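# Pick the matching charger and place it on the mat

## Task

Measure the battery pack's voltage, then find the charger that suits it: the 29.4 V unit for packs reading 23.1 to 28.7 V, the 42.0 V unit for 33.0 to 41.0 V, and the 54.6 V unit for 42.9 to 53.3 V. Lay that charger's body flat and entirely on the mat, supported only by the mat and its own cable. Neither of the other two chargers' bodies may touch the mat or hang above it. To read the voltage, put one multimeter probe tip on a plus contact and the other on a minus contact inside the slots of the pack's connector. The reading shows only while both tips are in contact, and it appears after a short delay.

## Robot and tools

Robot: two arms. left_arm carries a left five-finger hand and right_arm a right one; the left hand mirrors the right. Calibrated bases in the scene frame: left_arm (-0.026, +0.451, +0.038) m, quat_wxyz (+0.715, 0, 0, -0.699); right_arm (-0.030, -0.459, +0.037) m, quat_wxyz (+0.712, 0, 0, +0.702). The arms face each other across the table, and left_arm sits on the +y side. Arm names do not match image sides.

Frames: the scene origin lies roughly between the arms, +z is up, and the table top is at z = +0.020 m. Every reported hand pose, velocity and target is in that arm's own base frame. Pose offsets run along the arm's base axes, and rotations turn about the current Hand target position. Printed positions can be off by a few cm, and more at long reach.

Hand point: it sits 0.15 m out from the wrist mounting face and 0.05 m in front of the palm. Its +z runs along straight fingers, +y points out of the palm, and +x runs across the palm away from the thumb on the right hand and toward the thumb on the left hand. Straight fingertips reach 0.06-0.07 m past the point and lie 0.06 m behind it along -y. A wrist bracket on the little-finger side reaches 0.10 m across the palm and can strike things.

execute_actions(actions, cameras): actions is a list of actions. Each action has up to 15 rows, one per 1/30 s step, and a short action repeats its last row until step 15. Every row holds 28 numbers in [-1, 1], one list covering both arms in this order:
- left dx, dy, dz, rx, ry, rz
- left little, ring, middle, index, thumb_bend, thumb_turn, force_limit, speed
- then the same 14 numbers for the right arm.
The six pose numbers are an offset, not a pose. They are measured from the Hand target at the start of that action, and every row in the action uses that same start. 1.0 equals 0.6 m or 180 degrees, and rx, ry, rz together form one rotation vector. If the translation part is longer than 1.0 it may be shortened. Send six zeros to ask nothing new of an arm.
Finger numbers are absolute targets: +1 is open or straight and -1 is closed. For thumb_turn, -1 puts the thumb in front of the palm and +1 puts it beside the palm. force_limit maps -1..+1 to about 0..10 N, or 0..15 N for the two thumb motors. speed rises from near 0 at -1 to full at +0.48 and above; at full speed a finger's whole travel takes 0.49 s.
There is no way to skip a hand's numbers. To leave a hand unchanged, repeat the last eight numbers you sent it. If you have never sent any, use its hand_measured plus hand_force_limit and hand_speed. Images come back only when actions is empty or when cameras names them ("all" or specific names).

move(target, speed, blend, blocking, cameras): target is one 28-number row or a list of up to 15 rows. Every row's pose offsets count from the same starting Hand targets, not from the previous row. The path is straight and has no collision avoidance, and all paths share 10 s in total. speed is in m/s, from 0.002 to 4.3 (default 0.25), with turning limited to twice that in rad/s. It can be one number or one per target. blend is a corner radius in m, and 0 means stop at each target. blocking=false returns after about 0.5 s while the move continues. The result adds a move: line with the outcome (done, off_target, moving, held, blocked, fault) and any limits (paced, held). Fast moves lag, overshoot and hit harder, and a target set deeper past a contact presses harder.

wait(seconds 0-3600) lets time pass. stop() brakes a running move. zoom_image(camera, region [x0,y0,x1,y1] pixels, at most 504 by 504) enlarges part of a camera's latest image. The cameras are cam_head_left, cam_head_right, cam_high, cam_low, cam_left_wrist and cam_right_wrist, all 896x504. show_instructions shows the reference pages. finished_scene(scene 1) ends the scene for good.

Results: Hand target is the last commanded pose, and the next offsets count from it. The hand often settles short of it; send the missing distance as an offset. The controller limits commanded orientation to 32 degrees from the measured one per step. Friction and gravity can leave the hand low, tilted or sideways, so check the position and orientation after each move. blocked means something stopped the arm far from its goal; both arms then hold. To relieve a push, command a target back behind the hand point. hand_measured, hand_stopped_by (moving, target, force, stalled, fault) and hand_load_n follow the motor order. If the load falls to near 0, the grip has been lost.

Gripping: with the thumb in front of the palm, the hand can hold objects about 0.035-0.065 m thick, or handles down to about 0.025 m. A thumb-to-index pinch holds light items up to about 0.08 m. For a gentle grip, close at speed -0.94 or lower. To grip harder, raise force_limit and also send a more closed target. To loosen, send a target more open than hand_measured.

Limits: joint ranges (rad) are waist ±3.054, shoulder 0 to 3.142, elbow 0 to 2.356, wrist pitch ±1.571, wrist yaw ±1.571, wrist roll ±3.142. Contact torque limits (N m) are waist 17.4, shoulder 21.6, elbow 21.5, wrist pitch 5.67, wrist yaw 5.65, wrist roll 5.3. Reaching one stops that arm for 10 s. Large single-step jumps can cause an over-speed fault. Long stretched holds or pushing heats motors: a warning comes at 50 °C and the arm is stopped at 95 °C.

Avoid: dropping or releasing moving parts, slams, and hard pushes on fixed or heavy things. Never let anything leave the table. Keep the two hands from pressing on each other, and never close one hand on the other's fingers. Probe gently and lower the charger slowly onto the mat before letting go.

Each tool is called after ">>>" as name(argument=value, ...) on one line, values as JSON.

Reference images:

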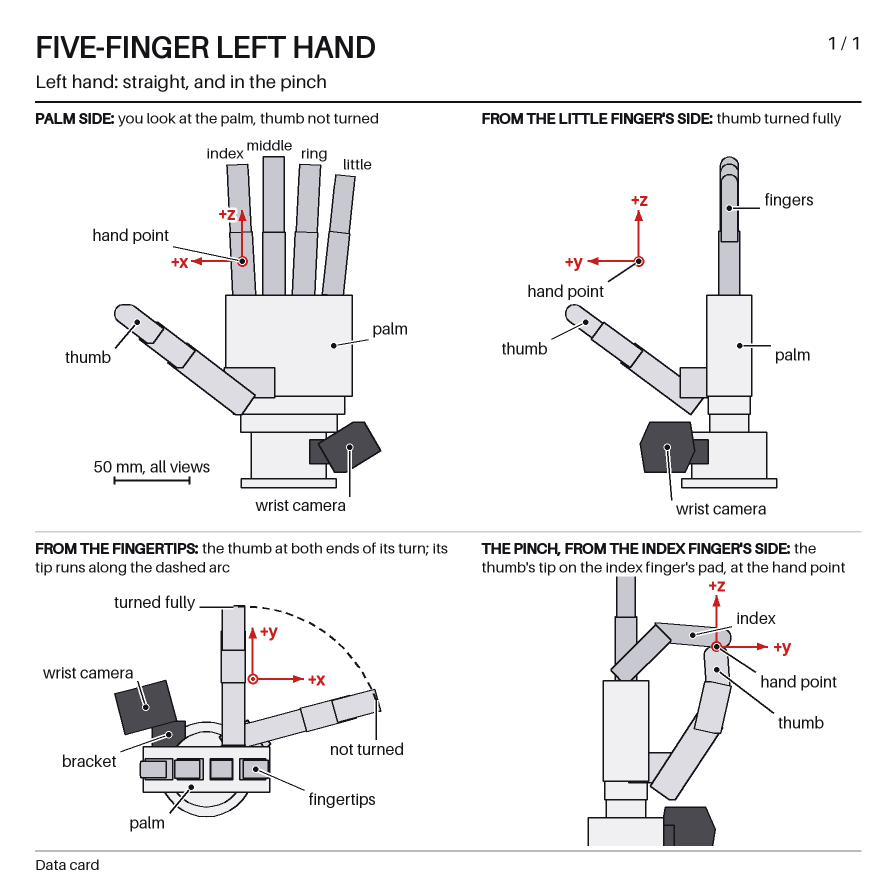

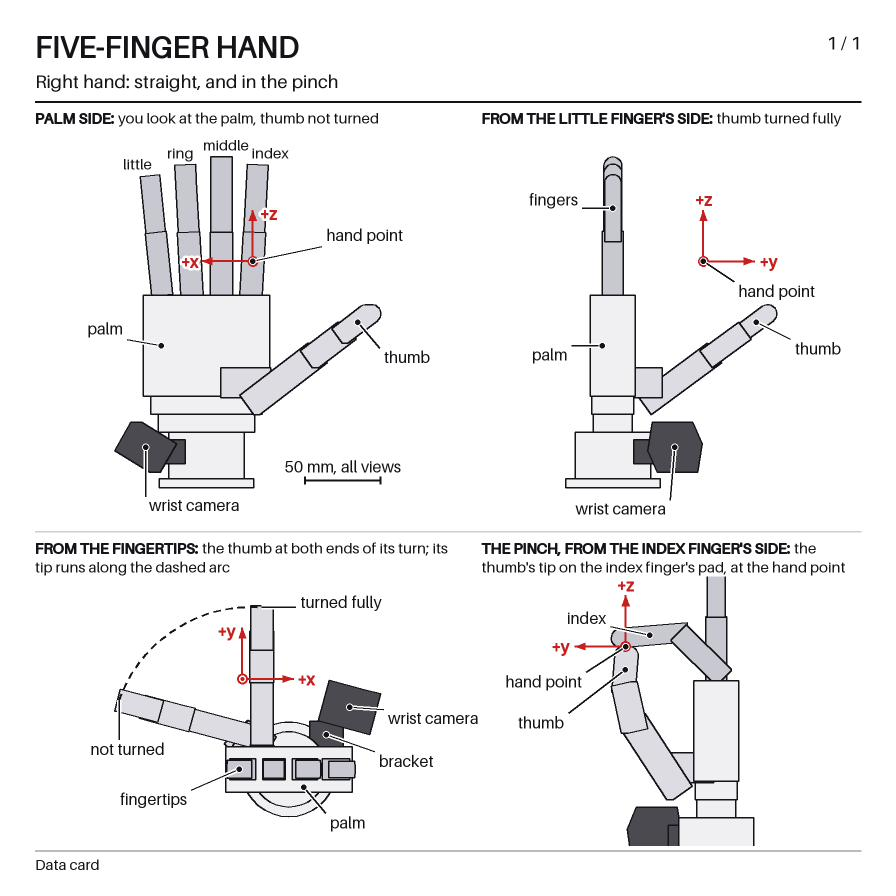

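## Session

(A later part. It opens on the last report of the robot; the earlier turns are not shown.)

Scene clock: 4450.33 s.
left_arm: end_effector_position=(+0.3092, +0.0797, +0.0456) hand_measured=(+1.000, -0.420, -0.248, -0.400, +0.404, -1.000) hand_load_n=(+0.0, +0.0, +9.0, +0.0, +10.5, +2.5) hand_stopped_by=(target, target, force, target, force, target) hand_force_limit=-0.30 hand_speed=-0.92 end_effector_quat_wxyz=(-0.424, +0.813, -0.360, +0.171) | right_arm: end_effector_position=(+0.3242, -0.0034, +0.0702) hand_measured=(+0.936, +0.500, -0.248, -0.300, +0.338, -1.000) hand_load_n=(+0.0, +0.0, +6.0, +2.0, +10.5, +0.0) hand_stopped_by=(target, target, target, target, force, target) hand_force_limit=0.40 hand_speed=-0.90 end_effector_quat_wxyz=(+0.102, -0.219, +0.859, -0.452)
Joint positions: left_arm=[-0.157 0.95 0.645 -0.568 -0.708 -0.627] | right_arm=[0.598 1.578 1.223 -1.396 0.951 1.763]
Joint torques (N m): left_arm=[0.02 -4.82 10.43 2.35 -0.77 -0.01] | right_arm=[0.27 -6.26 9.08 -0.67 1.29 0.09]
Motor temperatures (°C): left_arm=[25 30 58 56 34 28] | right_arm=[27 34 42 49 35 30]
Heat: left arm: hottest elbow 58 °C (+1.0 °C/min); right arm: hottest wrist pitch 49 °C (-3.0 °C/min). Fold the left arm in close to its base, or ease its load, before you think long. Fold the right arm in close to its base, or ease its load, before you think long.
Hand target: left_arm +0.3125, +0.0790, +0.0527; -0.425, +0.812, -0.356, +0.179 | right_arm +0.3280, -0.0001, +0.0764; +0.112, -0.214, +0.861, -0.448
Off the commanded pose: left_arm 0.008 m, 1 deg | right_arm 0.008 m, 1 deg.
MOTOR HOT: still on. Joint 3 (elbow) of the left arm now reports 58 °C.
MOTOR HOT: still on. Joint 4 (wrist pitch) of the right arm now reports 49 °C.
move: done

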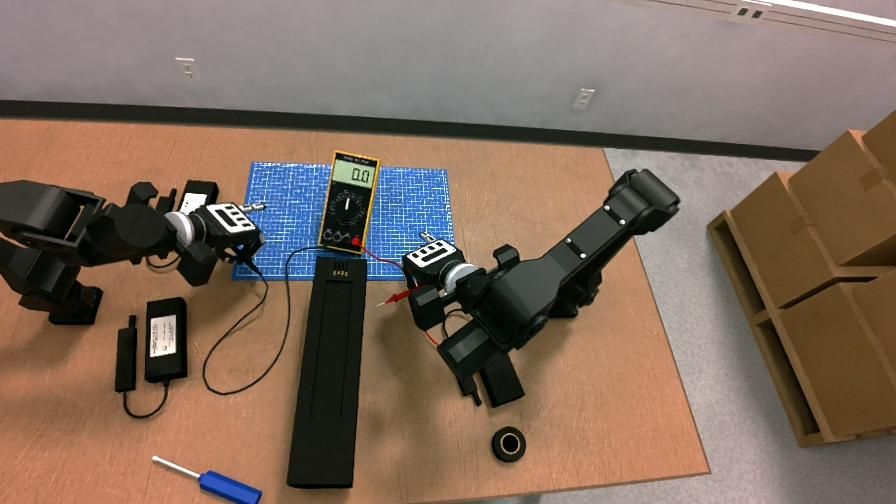

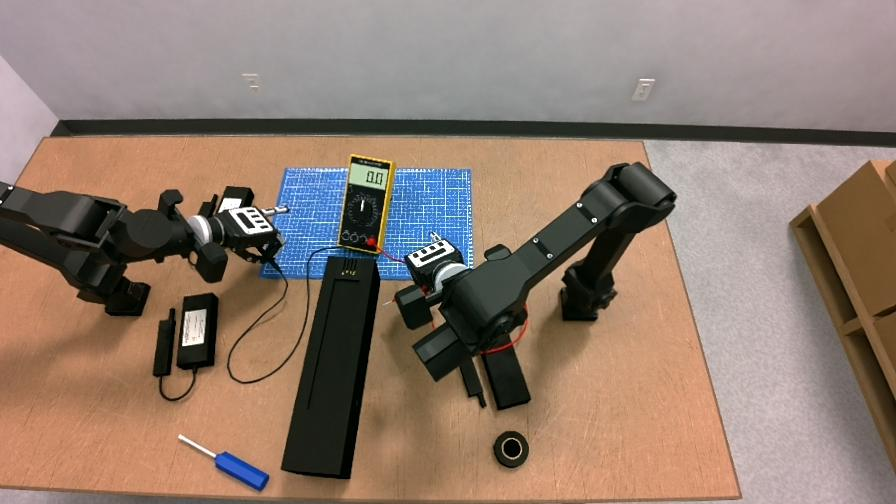

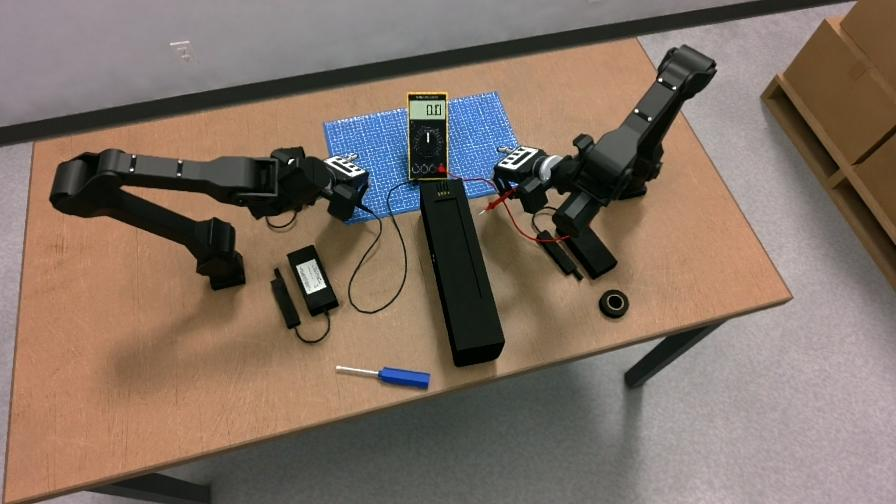

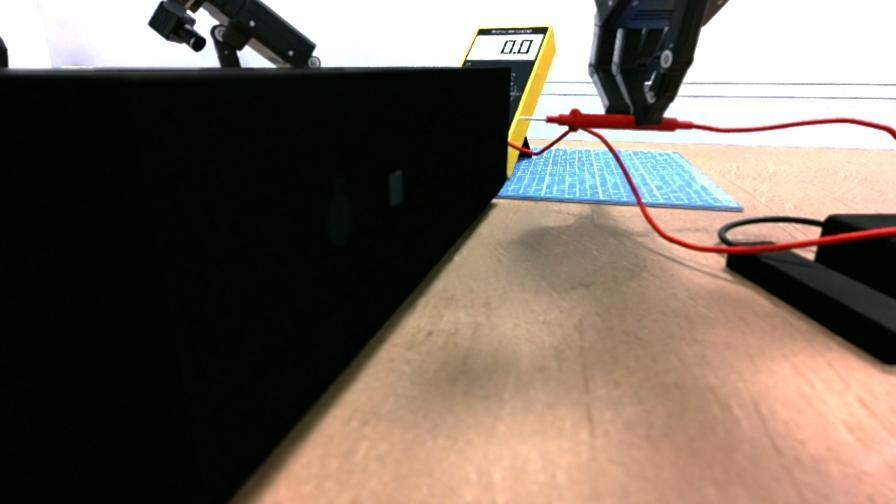

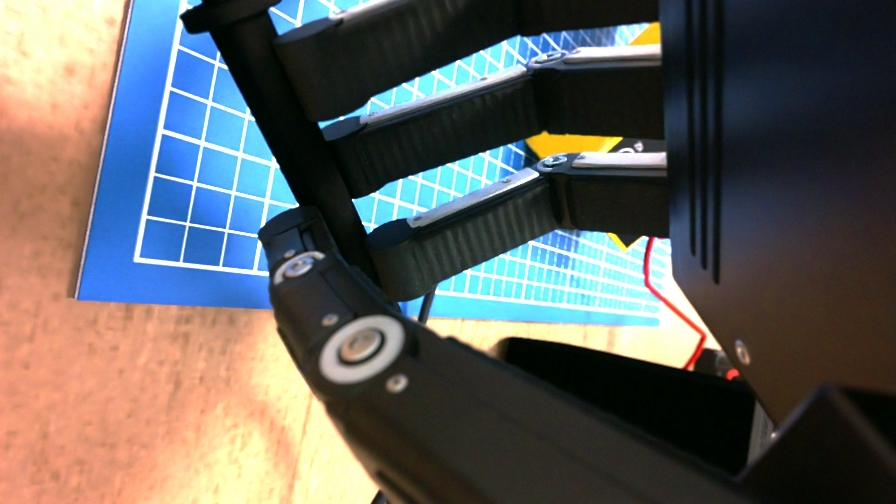

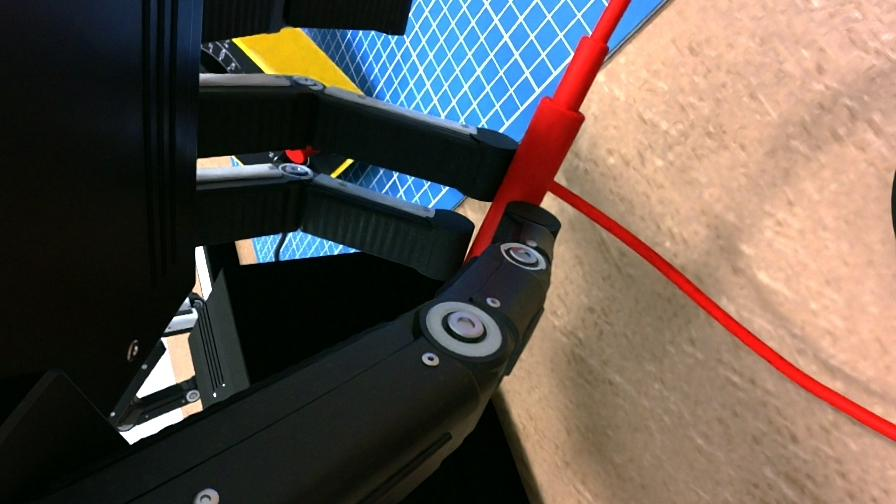

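>>> move(target=[[0,0,0,0,0,0,1,-0.42,-0.25,-0.40,0.31,-1,-0.3,-0.92,0,0.05,0.25,0,0,0,1,0.5,-0.25,-0.3,0.31,-1,0.4,-0.9]], speed=0.12, cameras=["cam_head_left","cam_low","cam_high"])

Scene clock: 4477.73 s.
left_arm: end_effector_position=(+0.3092, +0.0797, +0.0456) hand_measured=(+1.000, -0.420, -0.248, -0.400, +0.404, -1.000) hand_load_n=(+0.0, +0.5, +9.0, +0.0, +10.5, +2.5) hand_stopped_by=(target, target, force, target, force, target) hand_force_limit=-0.30 hand_speed=-0.92 end_effector_quat_wxyz=(-0.424, +0.813, -0.360, +0.171) | right_arm: end_effector_position=(+0.3279, +0.0276, +0.2200) hand_measured=(+0.936, +0.500, -0.248, -0.300, +0.338, -1.000) hand_load_n=(+0.5, +0.0, +5.5, +2.0, +10.5, +0.0) hand_stopped_by=(target, target, target, target, force, target) hand_force_limit=0.40 hand_speed=-0.90 end_effector_quat_wxyz=(+0.224, -0.280, +0.847, -0.393)
Joint positions: left_arm=[-0.157 0.95 0.645 -0.568 -0.708 -0.627] | right_arm=[0.628 1.357 1.628 -1.565 0.91 1.423]
Joint torques (N m): left_arm=[0.03 -4.69 10.59 2.32 -0.77 -0.02] | right_arm=[0.24 -4.32 9.35 0.52 1.21 -0.1]
Motor temperatures (°C): left_arm=[25 30 58 56 34 28] | right_arm=[27 36 44 48 35 30]
Heat: left arm: hottest elbow 58 °C (+0.0 °C/min); right arm: hottest wrist pitch 48 °C (-2.0 °C/min). Fold the left arm in close to its base, or ease its load, before you think long. Fold the right arm in close to its base, or ease its load, before you think long.
Hand target: left_arm +0.3125, +0.0790, +0.0527; -0.425, +0.812, -0.356, +0.179 | right_arm +0.3281, +0.0299, +0.2264; +0.112, -0.214, +0.861, -0.448
Off the commanded pose: left_arm 0.008 m, 1 deg | right_arm 0.007 m, 16 deg.
MOTOR HOT: still on. Joint 3 (elbow) of the left arm now reports 58 °C.
MOTOR HOT: still on. Joint 4 (wrist pitch) of the right arm now reports 48 °C.
joint sent to its limit (right arm) — joint 4 (wrist pitch), lower limit. The joint targets are off in orientation, not in position.
move: off_target (right_arm)
Images, in order (width x height): cam_head_left 896x504, cam_high 896x504, cam_low 896x504.

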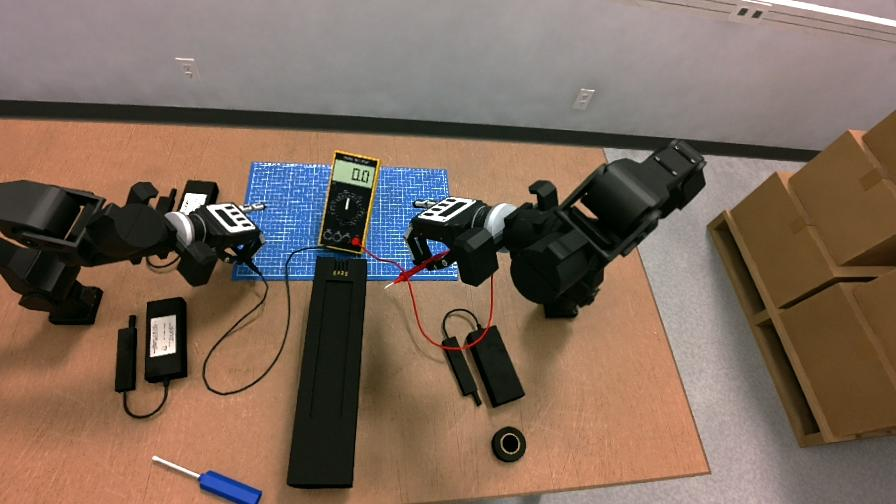

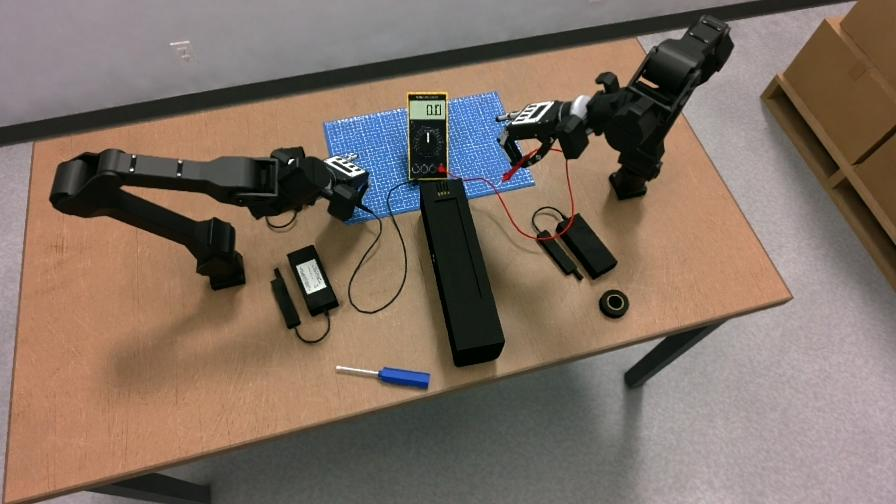

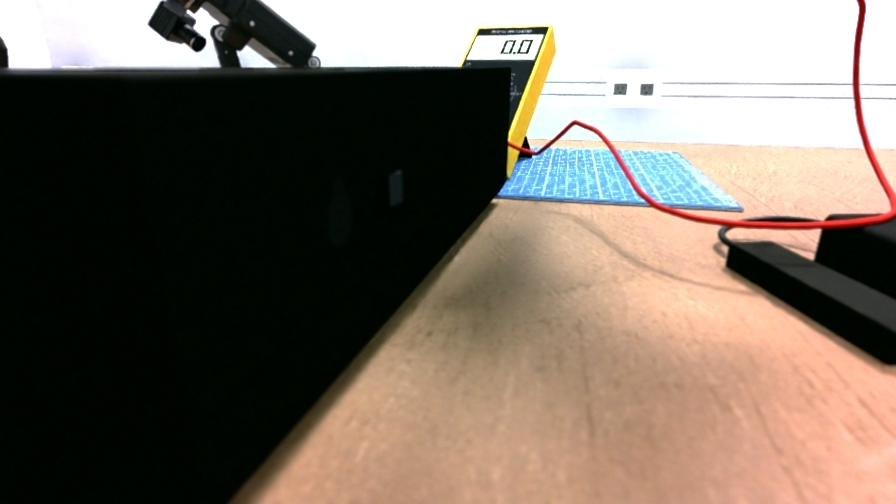

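>>> move(target=[[0,0,0,0,0,0,1,-0.42,-0.25,-0.40,0.31,-1,-0.3,-0.92,0,0.03,0.12,-0.145,0.130,0.338,1,0.5,-0.25,-0.3,0.31,-1,0.4,-0.9],[0,0,0,0,0,0,1,-0.42,-0.25,-0.40,0.31,-1,-0.3,-0.92,-0.004,0.05,0.13,-0.293,0.2635,0.683,1,0.5,-0.25,-0.3,0.31,-1,0.4,-0.9]], speed=0.3, blend=0.05, cameras=["all"])

Scene clock: 4486.20 s.
left_arm: end_effector_position=(+0.3092, +0.0797, +0.0456) hand_measured=(+1.000, -0.420, -0.248, -0.400, +0.404, -1.000) hand_load_n=(+0.0, +0.5, +9.0, +0.0, +10.5, +3.0) hand_stopped_by=(target, target, force, target, force, target) hand_force_limit=-0.30 hand_speed=-0.92 end_effector_quat_wxyz=(-0.424, +0.813, -0.360, +0.171) | right_arm: end_effector_position=(+0.3286, +0.0616, +0.3038) hand_measured=(+0.936, +0.500, -0.248, -0.300, +0.338, -1.000) hand_load_n=(-0.5, +0.0, +5.5, +2.0, +10.5, +0.0) hand_stopped_by=(target, target, target, target, force, target) hand_force_limit=0.40 hand_speed=-0.90 end_effector_quat_wxyz=(-0.071, +0.930, +0.022, +0.361)
Joint positions: left_arm=[-0.157 0.95 0.645 -0.568 -0.708 -0.627] | right_arm=[0.45 1.494 2.228 -1.565 0.157 -1.23]
Joint torques (N m): left_arm=[0.1 -4.72 10.65 2.35 -0.78 0.02] | right_arm=[-0.23 -5.48 5.4 1.91 0.12 -0.13]
Motor temperatures (°C): left_arm=[25 30 59 56 34 28] | right_arm=[27 36 44 49 34 30]
Heat: left arm: hottest elbow 59 °C (+1.0 °C/min); right arm: hottest wrist pitch 49 °C (-1.0 °C/min). Fold the left arm in close to its base, or ease its load, before you think long. Fold the right arm in close to its base, or ease its load, before you think long.
Hand target: left_arm +0.3125, +0.0790, +0.0527; -0.425, +0.812, -0.356, +0.179 | right_arm +0.3257, +0.0600, +0.3043; -0.056, +0.955, +0.016, +0.289
Off the commanded pose: left_arm 0.008 m, 1 deg | right_arm 0.003 m, 9 deg.
MOTOR HOT: still on. Joint 3 (elbow) of the left arm now reports 59 °C.
MOTOR HOT: still on. Joint 4 (wrist pitch) of the right arm now reports 49 °C.
joint sent to its limit (right arm) — joint 4 (wrist pitch), lower limit. The joint targets are off in orientation, not in position.
move: off_target (right_arm)

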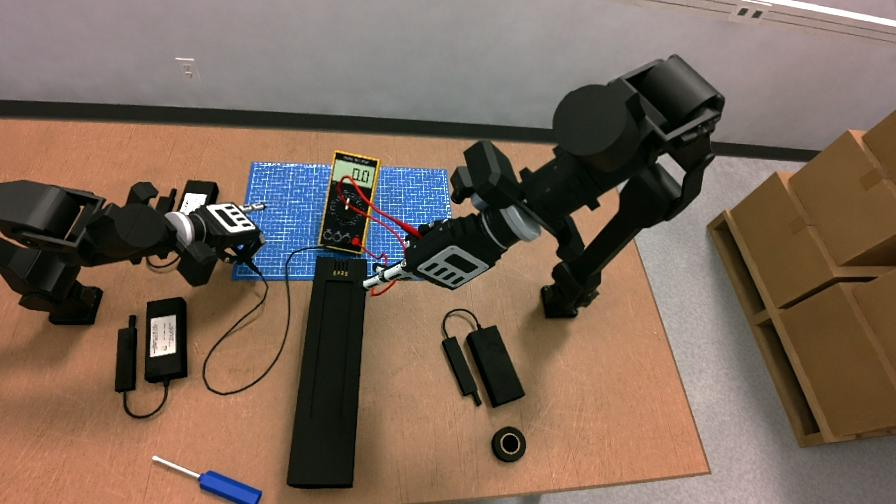

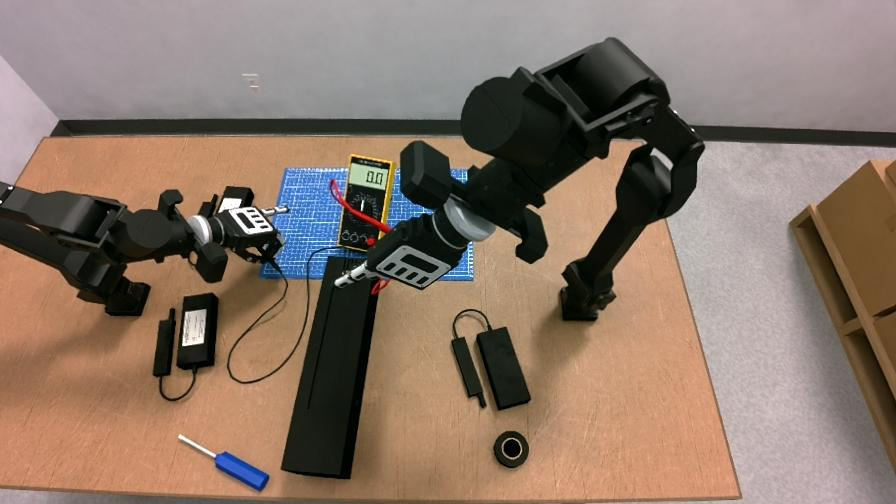

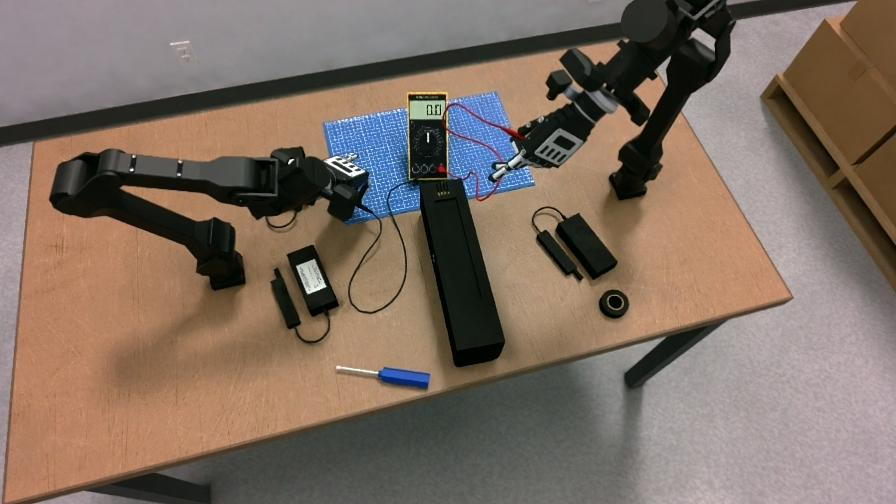

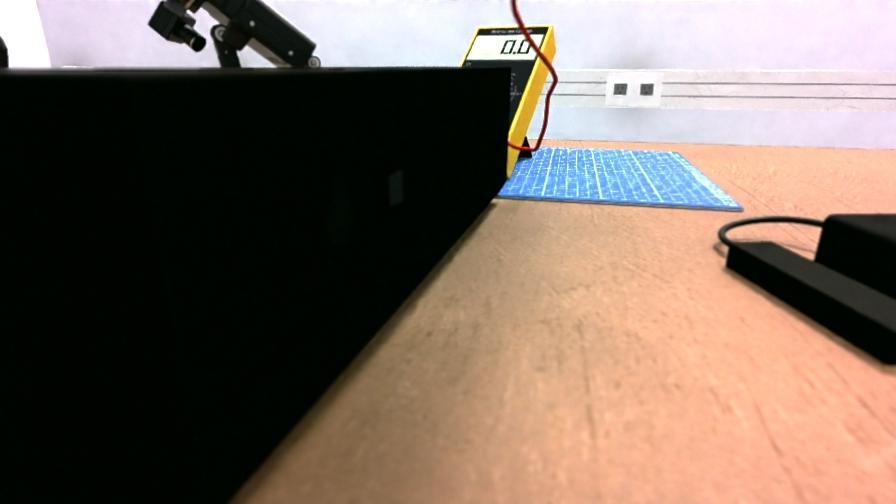

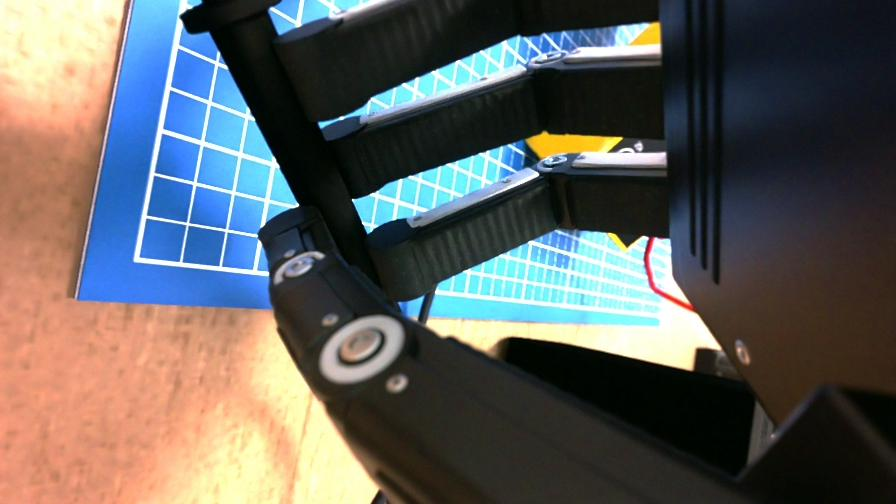

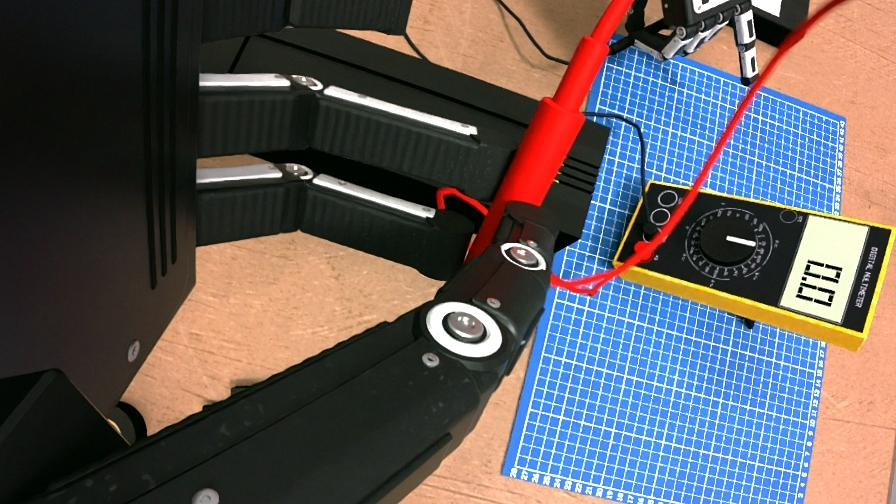

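>>> zoom_image(camera="cam_right_wrist", region=[500, 90, 660, 250])

Scaled by 3.150 from the camera's image (finer frame: 1280x720).

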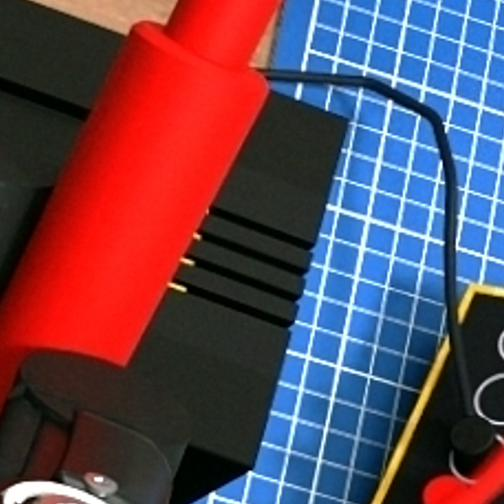

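>>> move(target=[[0,-0.0317,0.2455,-0.195,-0.18,-0.011,1,-0.42,-0.25,-0.40,0.31,-1,-0.3,-0.92,0,0.05,0,0,0,0,1,0.5,-0.25,-0.3,0.31,-1,0.4,-0.9],[0.1458,-0.1317,0.287,-0.3902,-0.3606,-0.0222,1,-0.42,-0.25,-0.40,0.31,-1,-0.3,-0.92,0,0.05,0,0,0,0,1,0.5,-0.25,-0.3,0.31,-1,0.4,-0.9]], speed=0.15, blend=0.03, cameras=["all"])

>>> zoom_image(camera="cam_right_wrist", region=[500, 60, 700, 260])

Scene clock: 4514.03 s.
left_arm: end_effector_position=(+0.4003, +0.0007, +0.2349) hand_measured=(+1.000, -0.420, -0.248, -0.400, +0.404, -1.000) hand_load_n=(+0.0, +0.5, +9.0, +0.0, +10.5, +3.0) hand_stopped_by=(target, target, force, target, force, target) hand_force_limit=-0.30 hand_speed=-0.92 end_effector_quat_wxyz=(-0.020, +0.668, +0.044, +0.743) | right_arm: end_effector_position=(+0.3243, +0.0896, +0.2999) hand_measured=(+0.936, +0.500, -0.248, -0.300, +0.338, -1.000) hand_load_n=(+0.0, -0.5, +6.0, +2.5, +10.5, +0.0) hand_stopped_by=(target, target, target, target, force, target) hand_force_limit=0.40 hand_speed=-0.90 end_effector_quat_wxyz=(-0.080, +0.930, +0.027, +0.357)
Joint positions: left_arm=[0.253 0.987 0.078 1.015 0.159 -1.627] | right_arm=[0.562 1.517 2.235 -1.565 0.211 -1.147]
Joint torques (N m): left_arm=[-0.45 -2.76 6.93 3.97 -0.15 -0.28] | right_arm=[0.34 -3.78 8.58 1.86 0.56 0.07]
Motor temperatures (°C): left_arm=[25 30 57 57 33 28] | right_arm=[27 36 42 52 32 30]
Heat: left arm: hottest elbow 57 °C (-1.0 °C/min); right arm: hottest wrist pitch 52 °C (+3.0 °C/min). Fold the left arm in close to its base, or ease its load, before you think long. Fold the right arm in close to its base, or ease its load, before you think long.
Hand target: left_arm +0.4001, +0.0000, +0.2248; -0.017, +0.676, +0.047, +0.736 | right_arm +0.3256, +0.0899, +0.3044; -0.056, +0.955, +0.016, +0.289
Off the commanded pose: left_arm 0.010 m, 1 deg | right_arm 0.005 m, 9 deg.
MOTOR HOT: still on. Joint 3 (elbow) of the left arm now reports 57 °C.
MOTOR HOT: still on. Joint 4 (wrist pitch) of the right arm now reports 52 °C.
joint sent to its limit (right arm) — joint 4 (wrist pitch), lower limit. The joint targets are off in orientation, not in position.
move: off_target (left_arm, right_arm)

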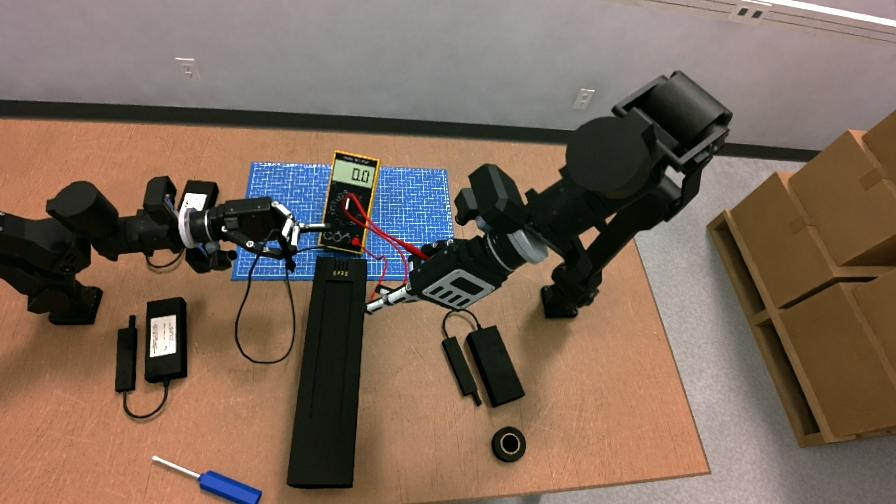

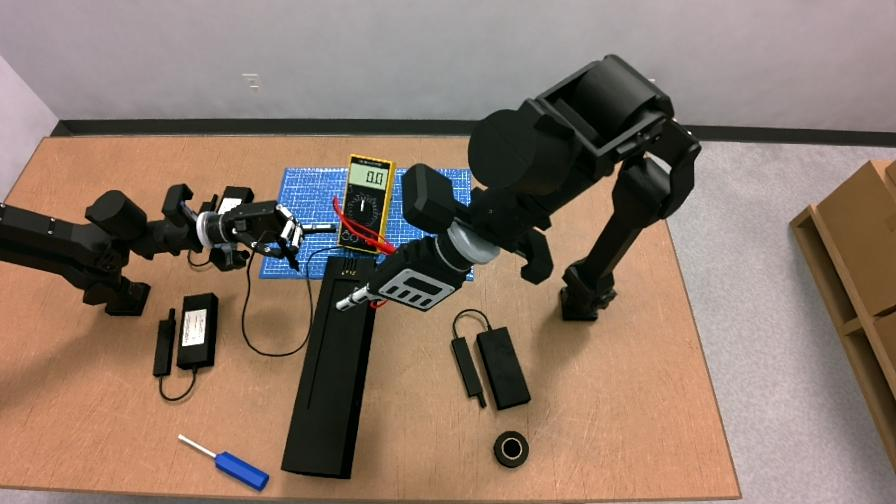

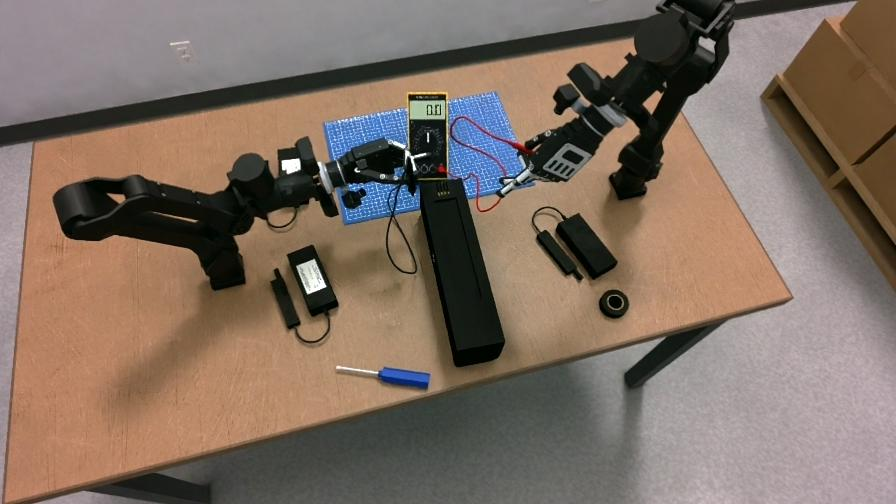

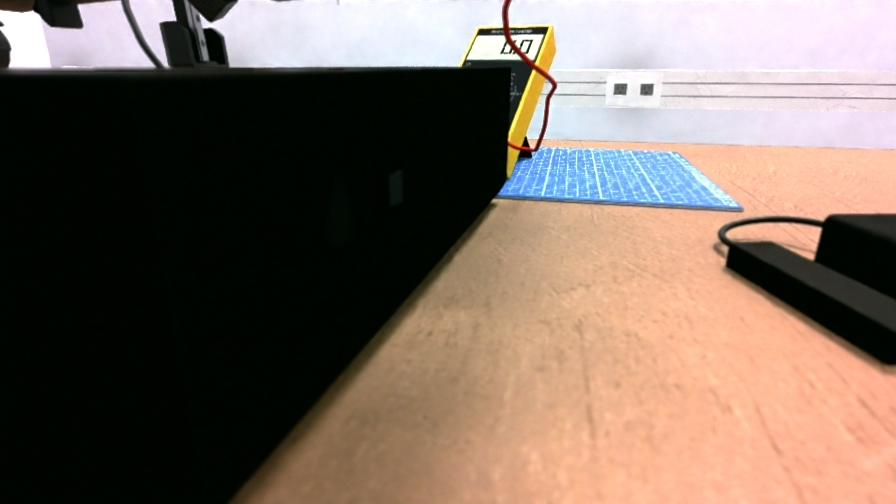

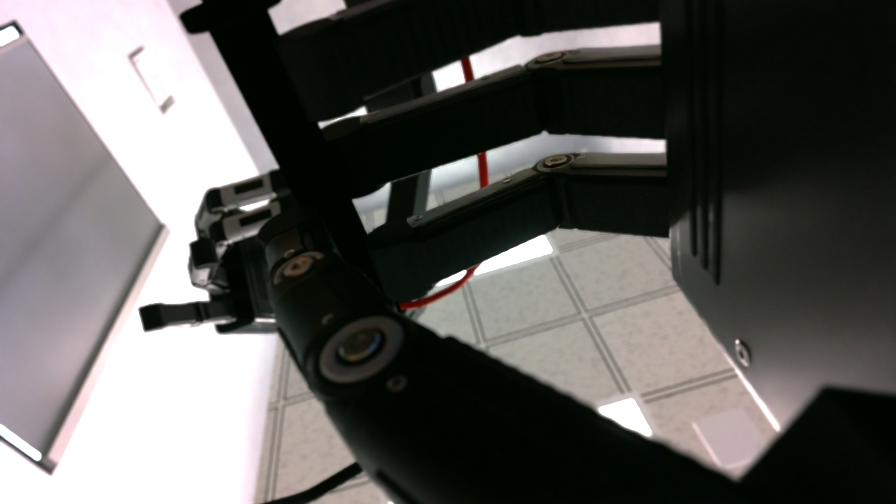

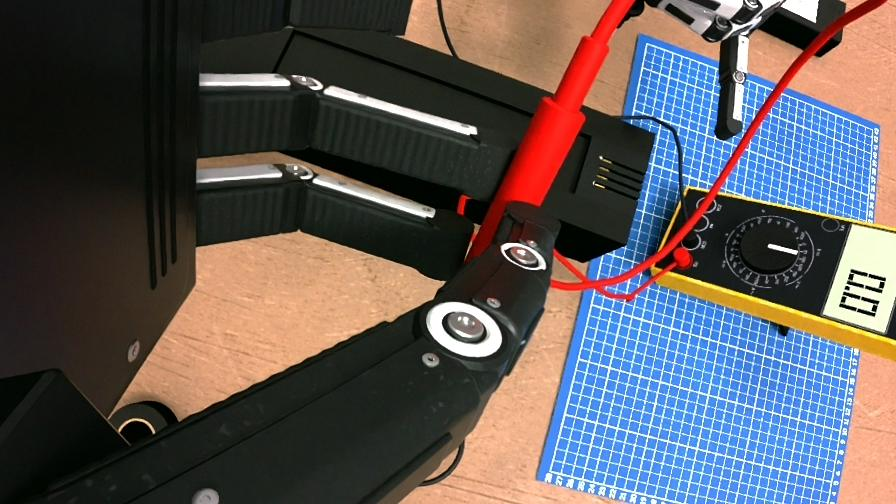

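Scaled by 2.520 from the camera's image (finer frame: 1280x720).

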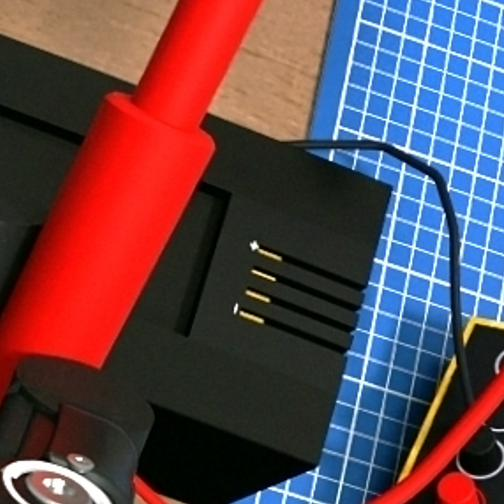

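>>> zoom_image(camera="cam_head_left", region=[230, 180, 390, 310])

>>> zoom_image(camera="cam_right_wrist", region=[560, 0, 800, 200])

Scaled by 3.150 from the camera's image (finer frame: 1280x720).

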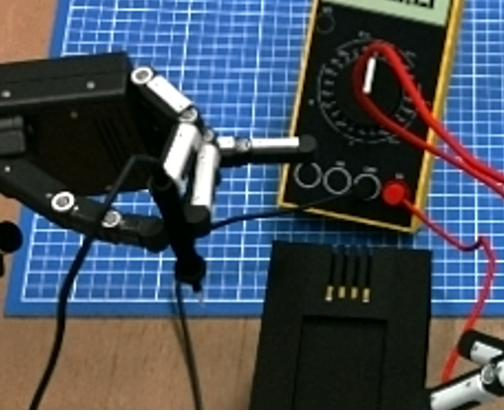

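Scaled by 2.100 from the camera's image (finer frame: 1280x720).

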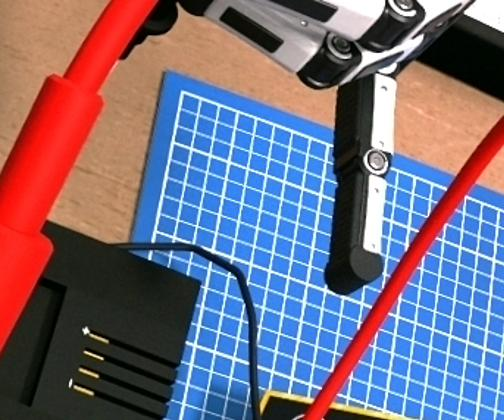

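>>> move(target=[[0.067,0,0.01,0.089,0,0,1,-0.42,-0.25,-0.40,0.31,-1,-0.3,-0.92,0,0,0,0,0,0,1,0.5,-0.25,-0.3,0.31,-1,0.4,-0.9]], speed=0.1, cameras=["cam_head_left","cam_low","cam_right_wrist"])

>>> zoom_image(camera="cam_low", region=[240, 0, 540, 120])

>>> zoom_image(camera="cam_head_left", region=[230, 180, 390, 310])

>>> zoom_image(camera="cam_right_wrist", region=[540, 20, 740, 220])

Scene clock: 4527.37 s.
left_arm: end_effector_position=(+0.4375, -0.0017, +0.2286) hand_measured=(+1.000, -0.420, -0.248, -0.400, +0.404, -1.000) hand_load_n=(-0.5, +0.0, +8.5, +0.0, +10.5, +3.0) hand_stopped_by=(target, target, force, target, force, target) hand_force_limit=-0.30 hand_speed=-0.92 end_effector_quat_wxyz=(-0.109, +0.668, -0.055, +0.734) | right_arm: end_effector_position=(+0.3243, +0.0896, +0.2999) hand_measured=(+0.936, +0.500, -0.248, -0.300, +0.338, -1.000) hand_load_n=(+0.0, +0.0, +6.0, +2.0, +10.5, +0.0) hand_stopped_by=(target, target, target, target, force, target) hand_force_limit=0.40 hand_speed=-0.90 end_effector_quat_wxyz=(-0.080, +0.930, +0.027, +0.357)
Joint positions: left_arm=[0.265 1.204 0.215 1.092 0.198 -1.362] | right_arm=[0.562 1.517 2.235 -1.565 0.211 -1.147]
Joint torques (N m): left_arm=[0.57 -3.83 9.84 3.94 0.05 0.04] | right_arm=[0.33 -3.86 8.63 1.85 0.54 0.07]
Motor temperatures (°C): left_arm=[25 30 54 60 33 28] | right_arm=[27 36 42 53 32 30]
Heat: left arm: hottest wrist pitch 60 °C (+4.0 °C/min); right arm: hottest wrist pitch 53 °C (+5.1 °C/min). Fold the left arm in close to its base, or ease its load, before you think long. Fold the right arm in close to its base, or ease its load, before you think long.
Hand target: left_arm +0.4402, +0.0001, +0.2309; -0.111, +0.666, -0.056, +0.735 | right_arm +0.3256, +0.0899, +0.3044; -0.056, +0.955, +0.016, +0.289
Off the commanded pose: left_arm 0.004 m, 0 deg | right_arm 0.005 m, 9 deg.
MOTOR HOT: still on. Joint 4 (wrist pitch) of the left arm now reports 60 °C.
MOTOR HOT: still on. Joint 4 (wrist pitch) of the right arm now reports 53 °C.
joint sent to its limit (right arm) — joint 4 (wrist pitch), lower limit. The joint targets are off in orientation, not in position.
move: done

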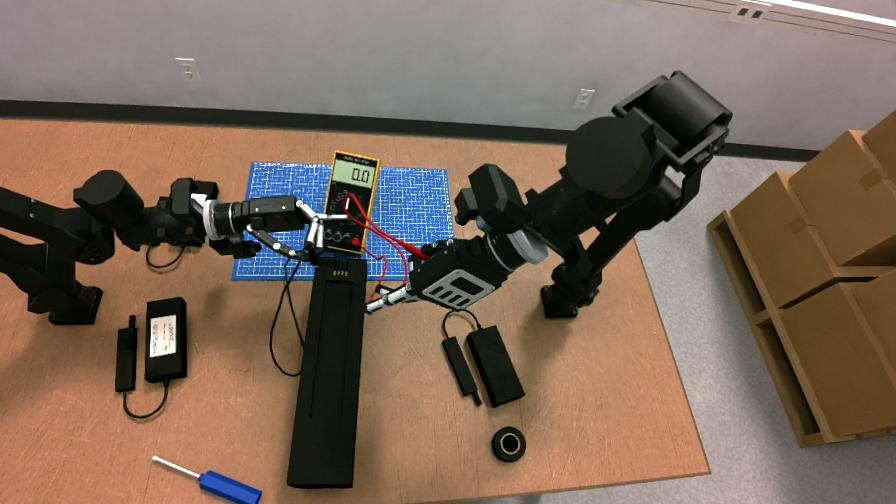

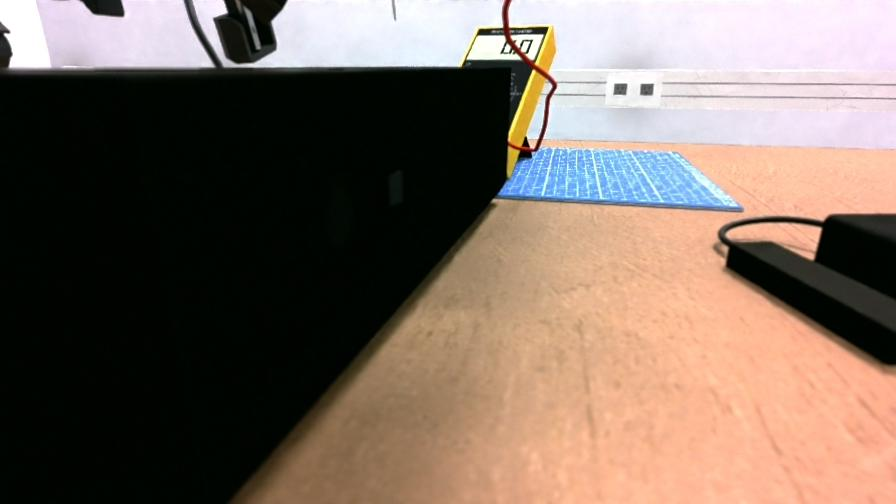

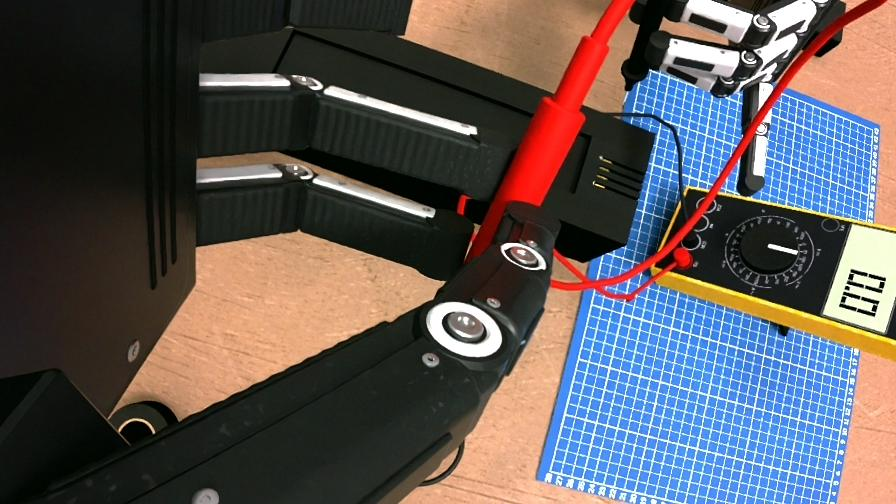

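Scaled by 1.680 from the camera's image (finer frame: 1280x720).

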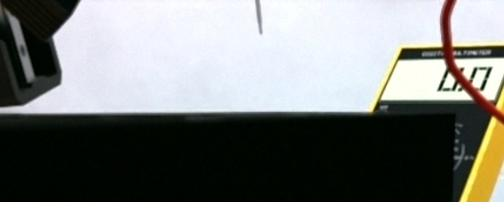

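Scaled by 3.150 from the camera's image (finer frame: 1280x720).

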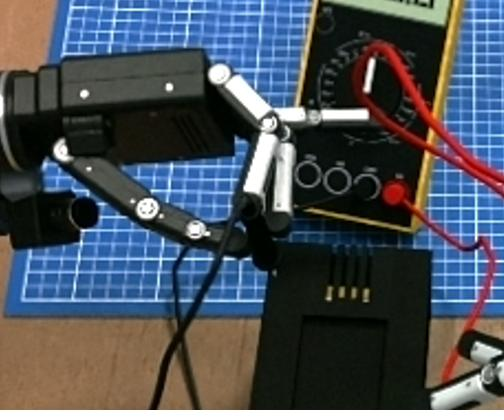

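Scaled by 2.520 from the camera's image (finer frame: 1280x720).

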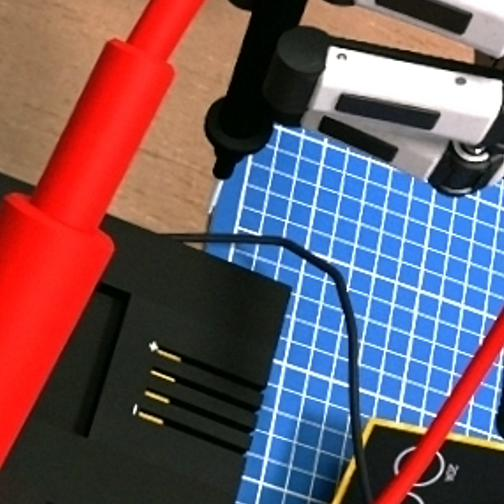

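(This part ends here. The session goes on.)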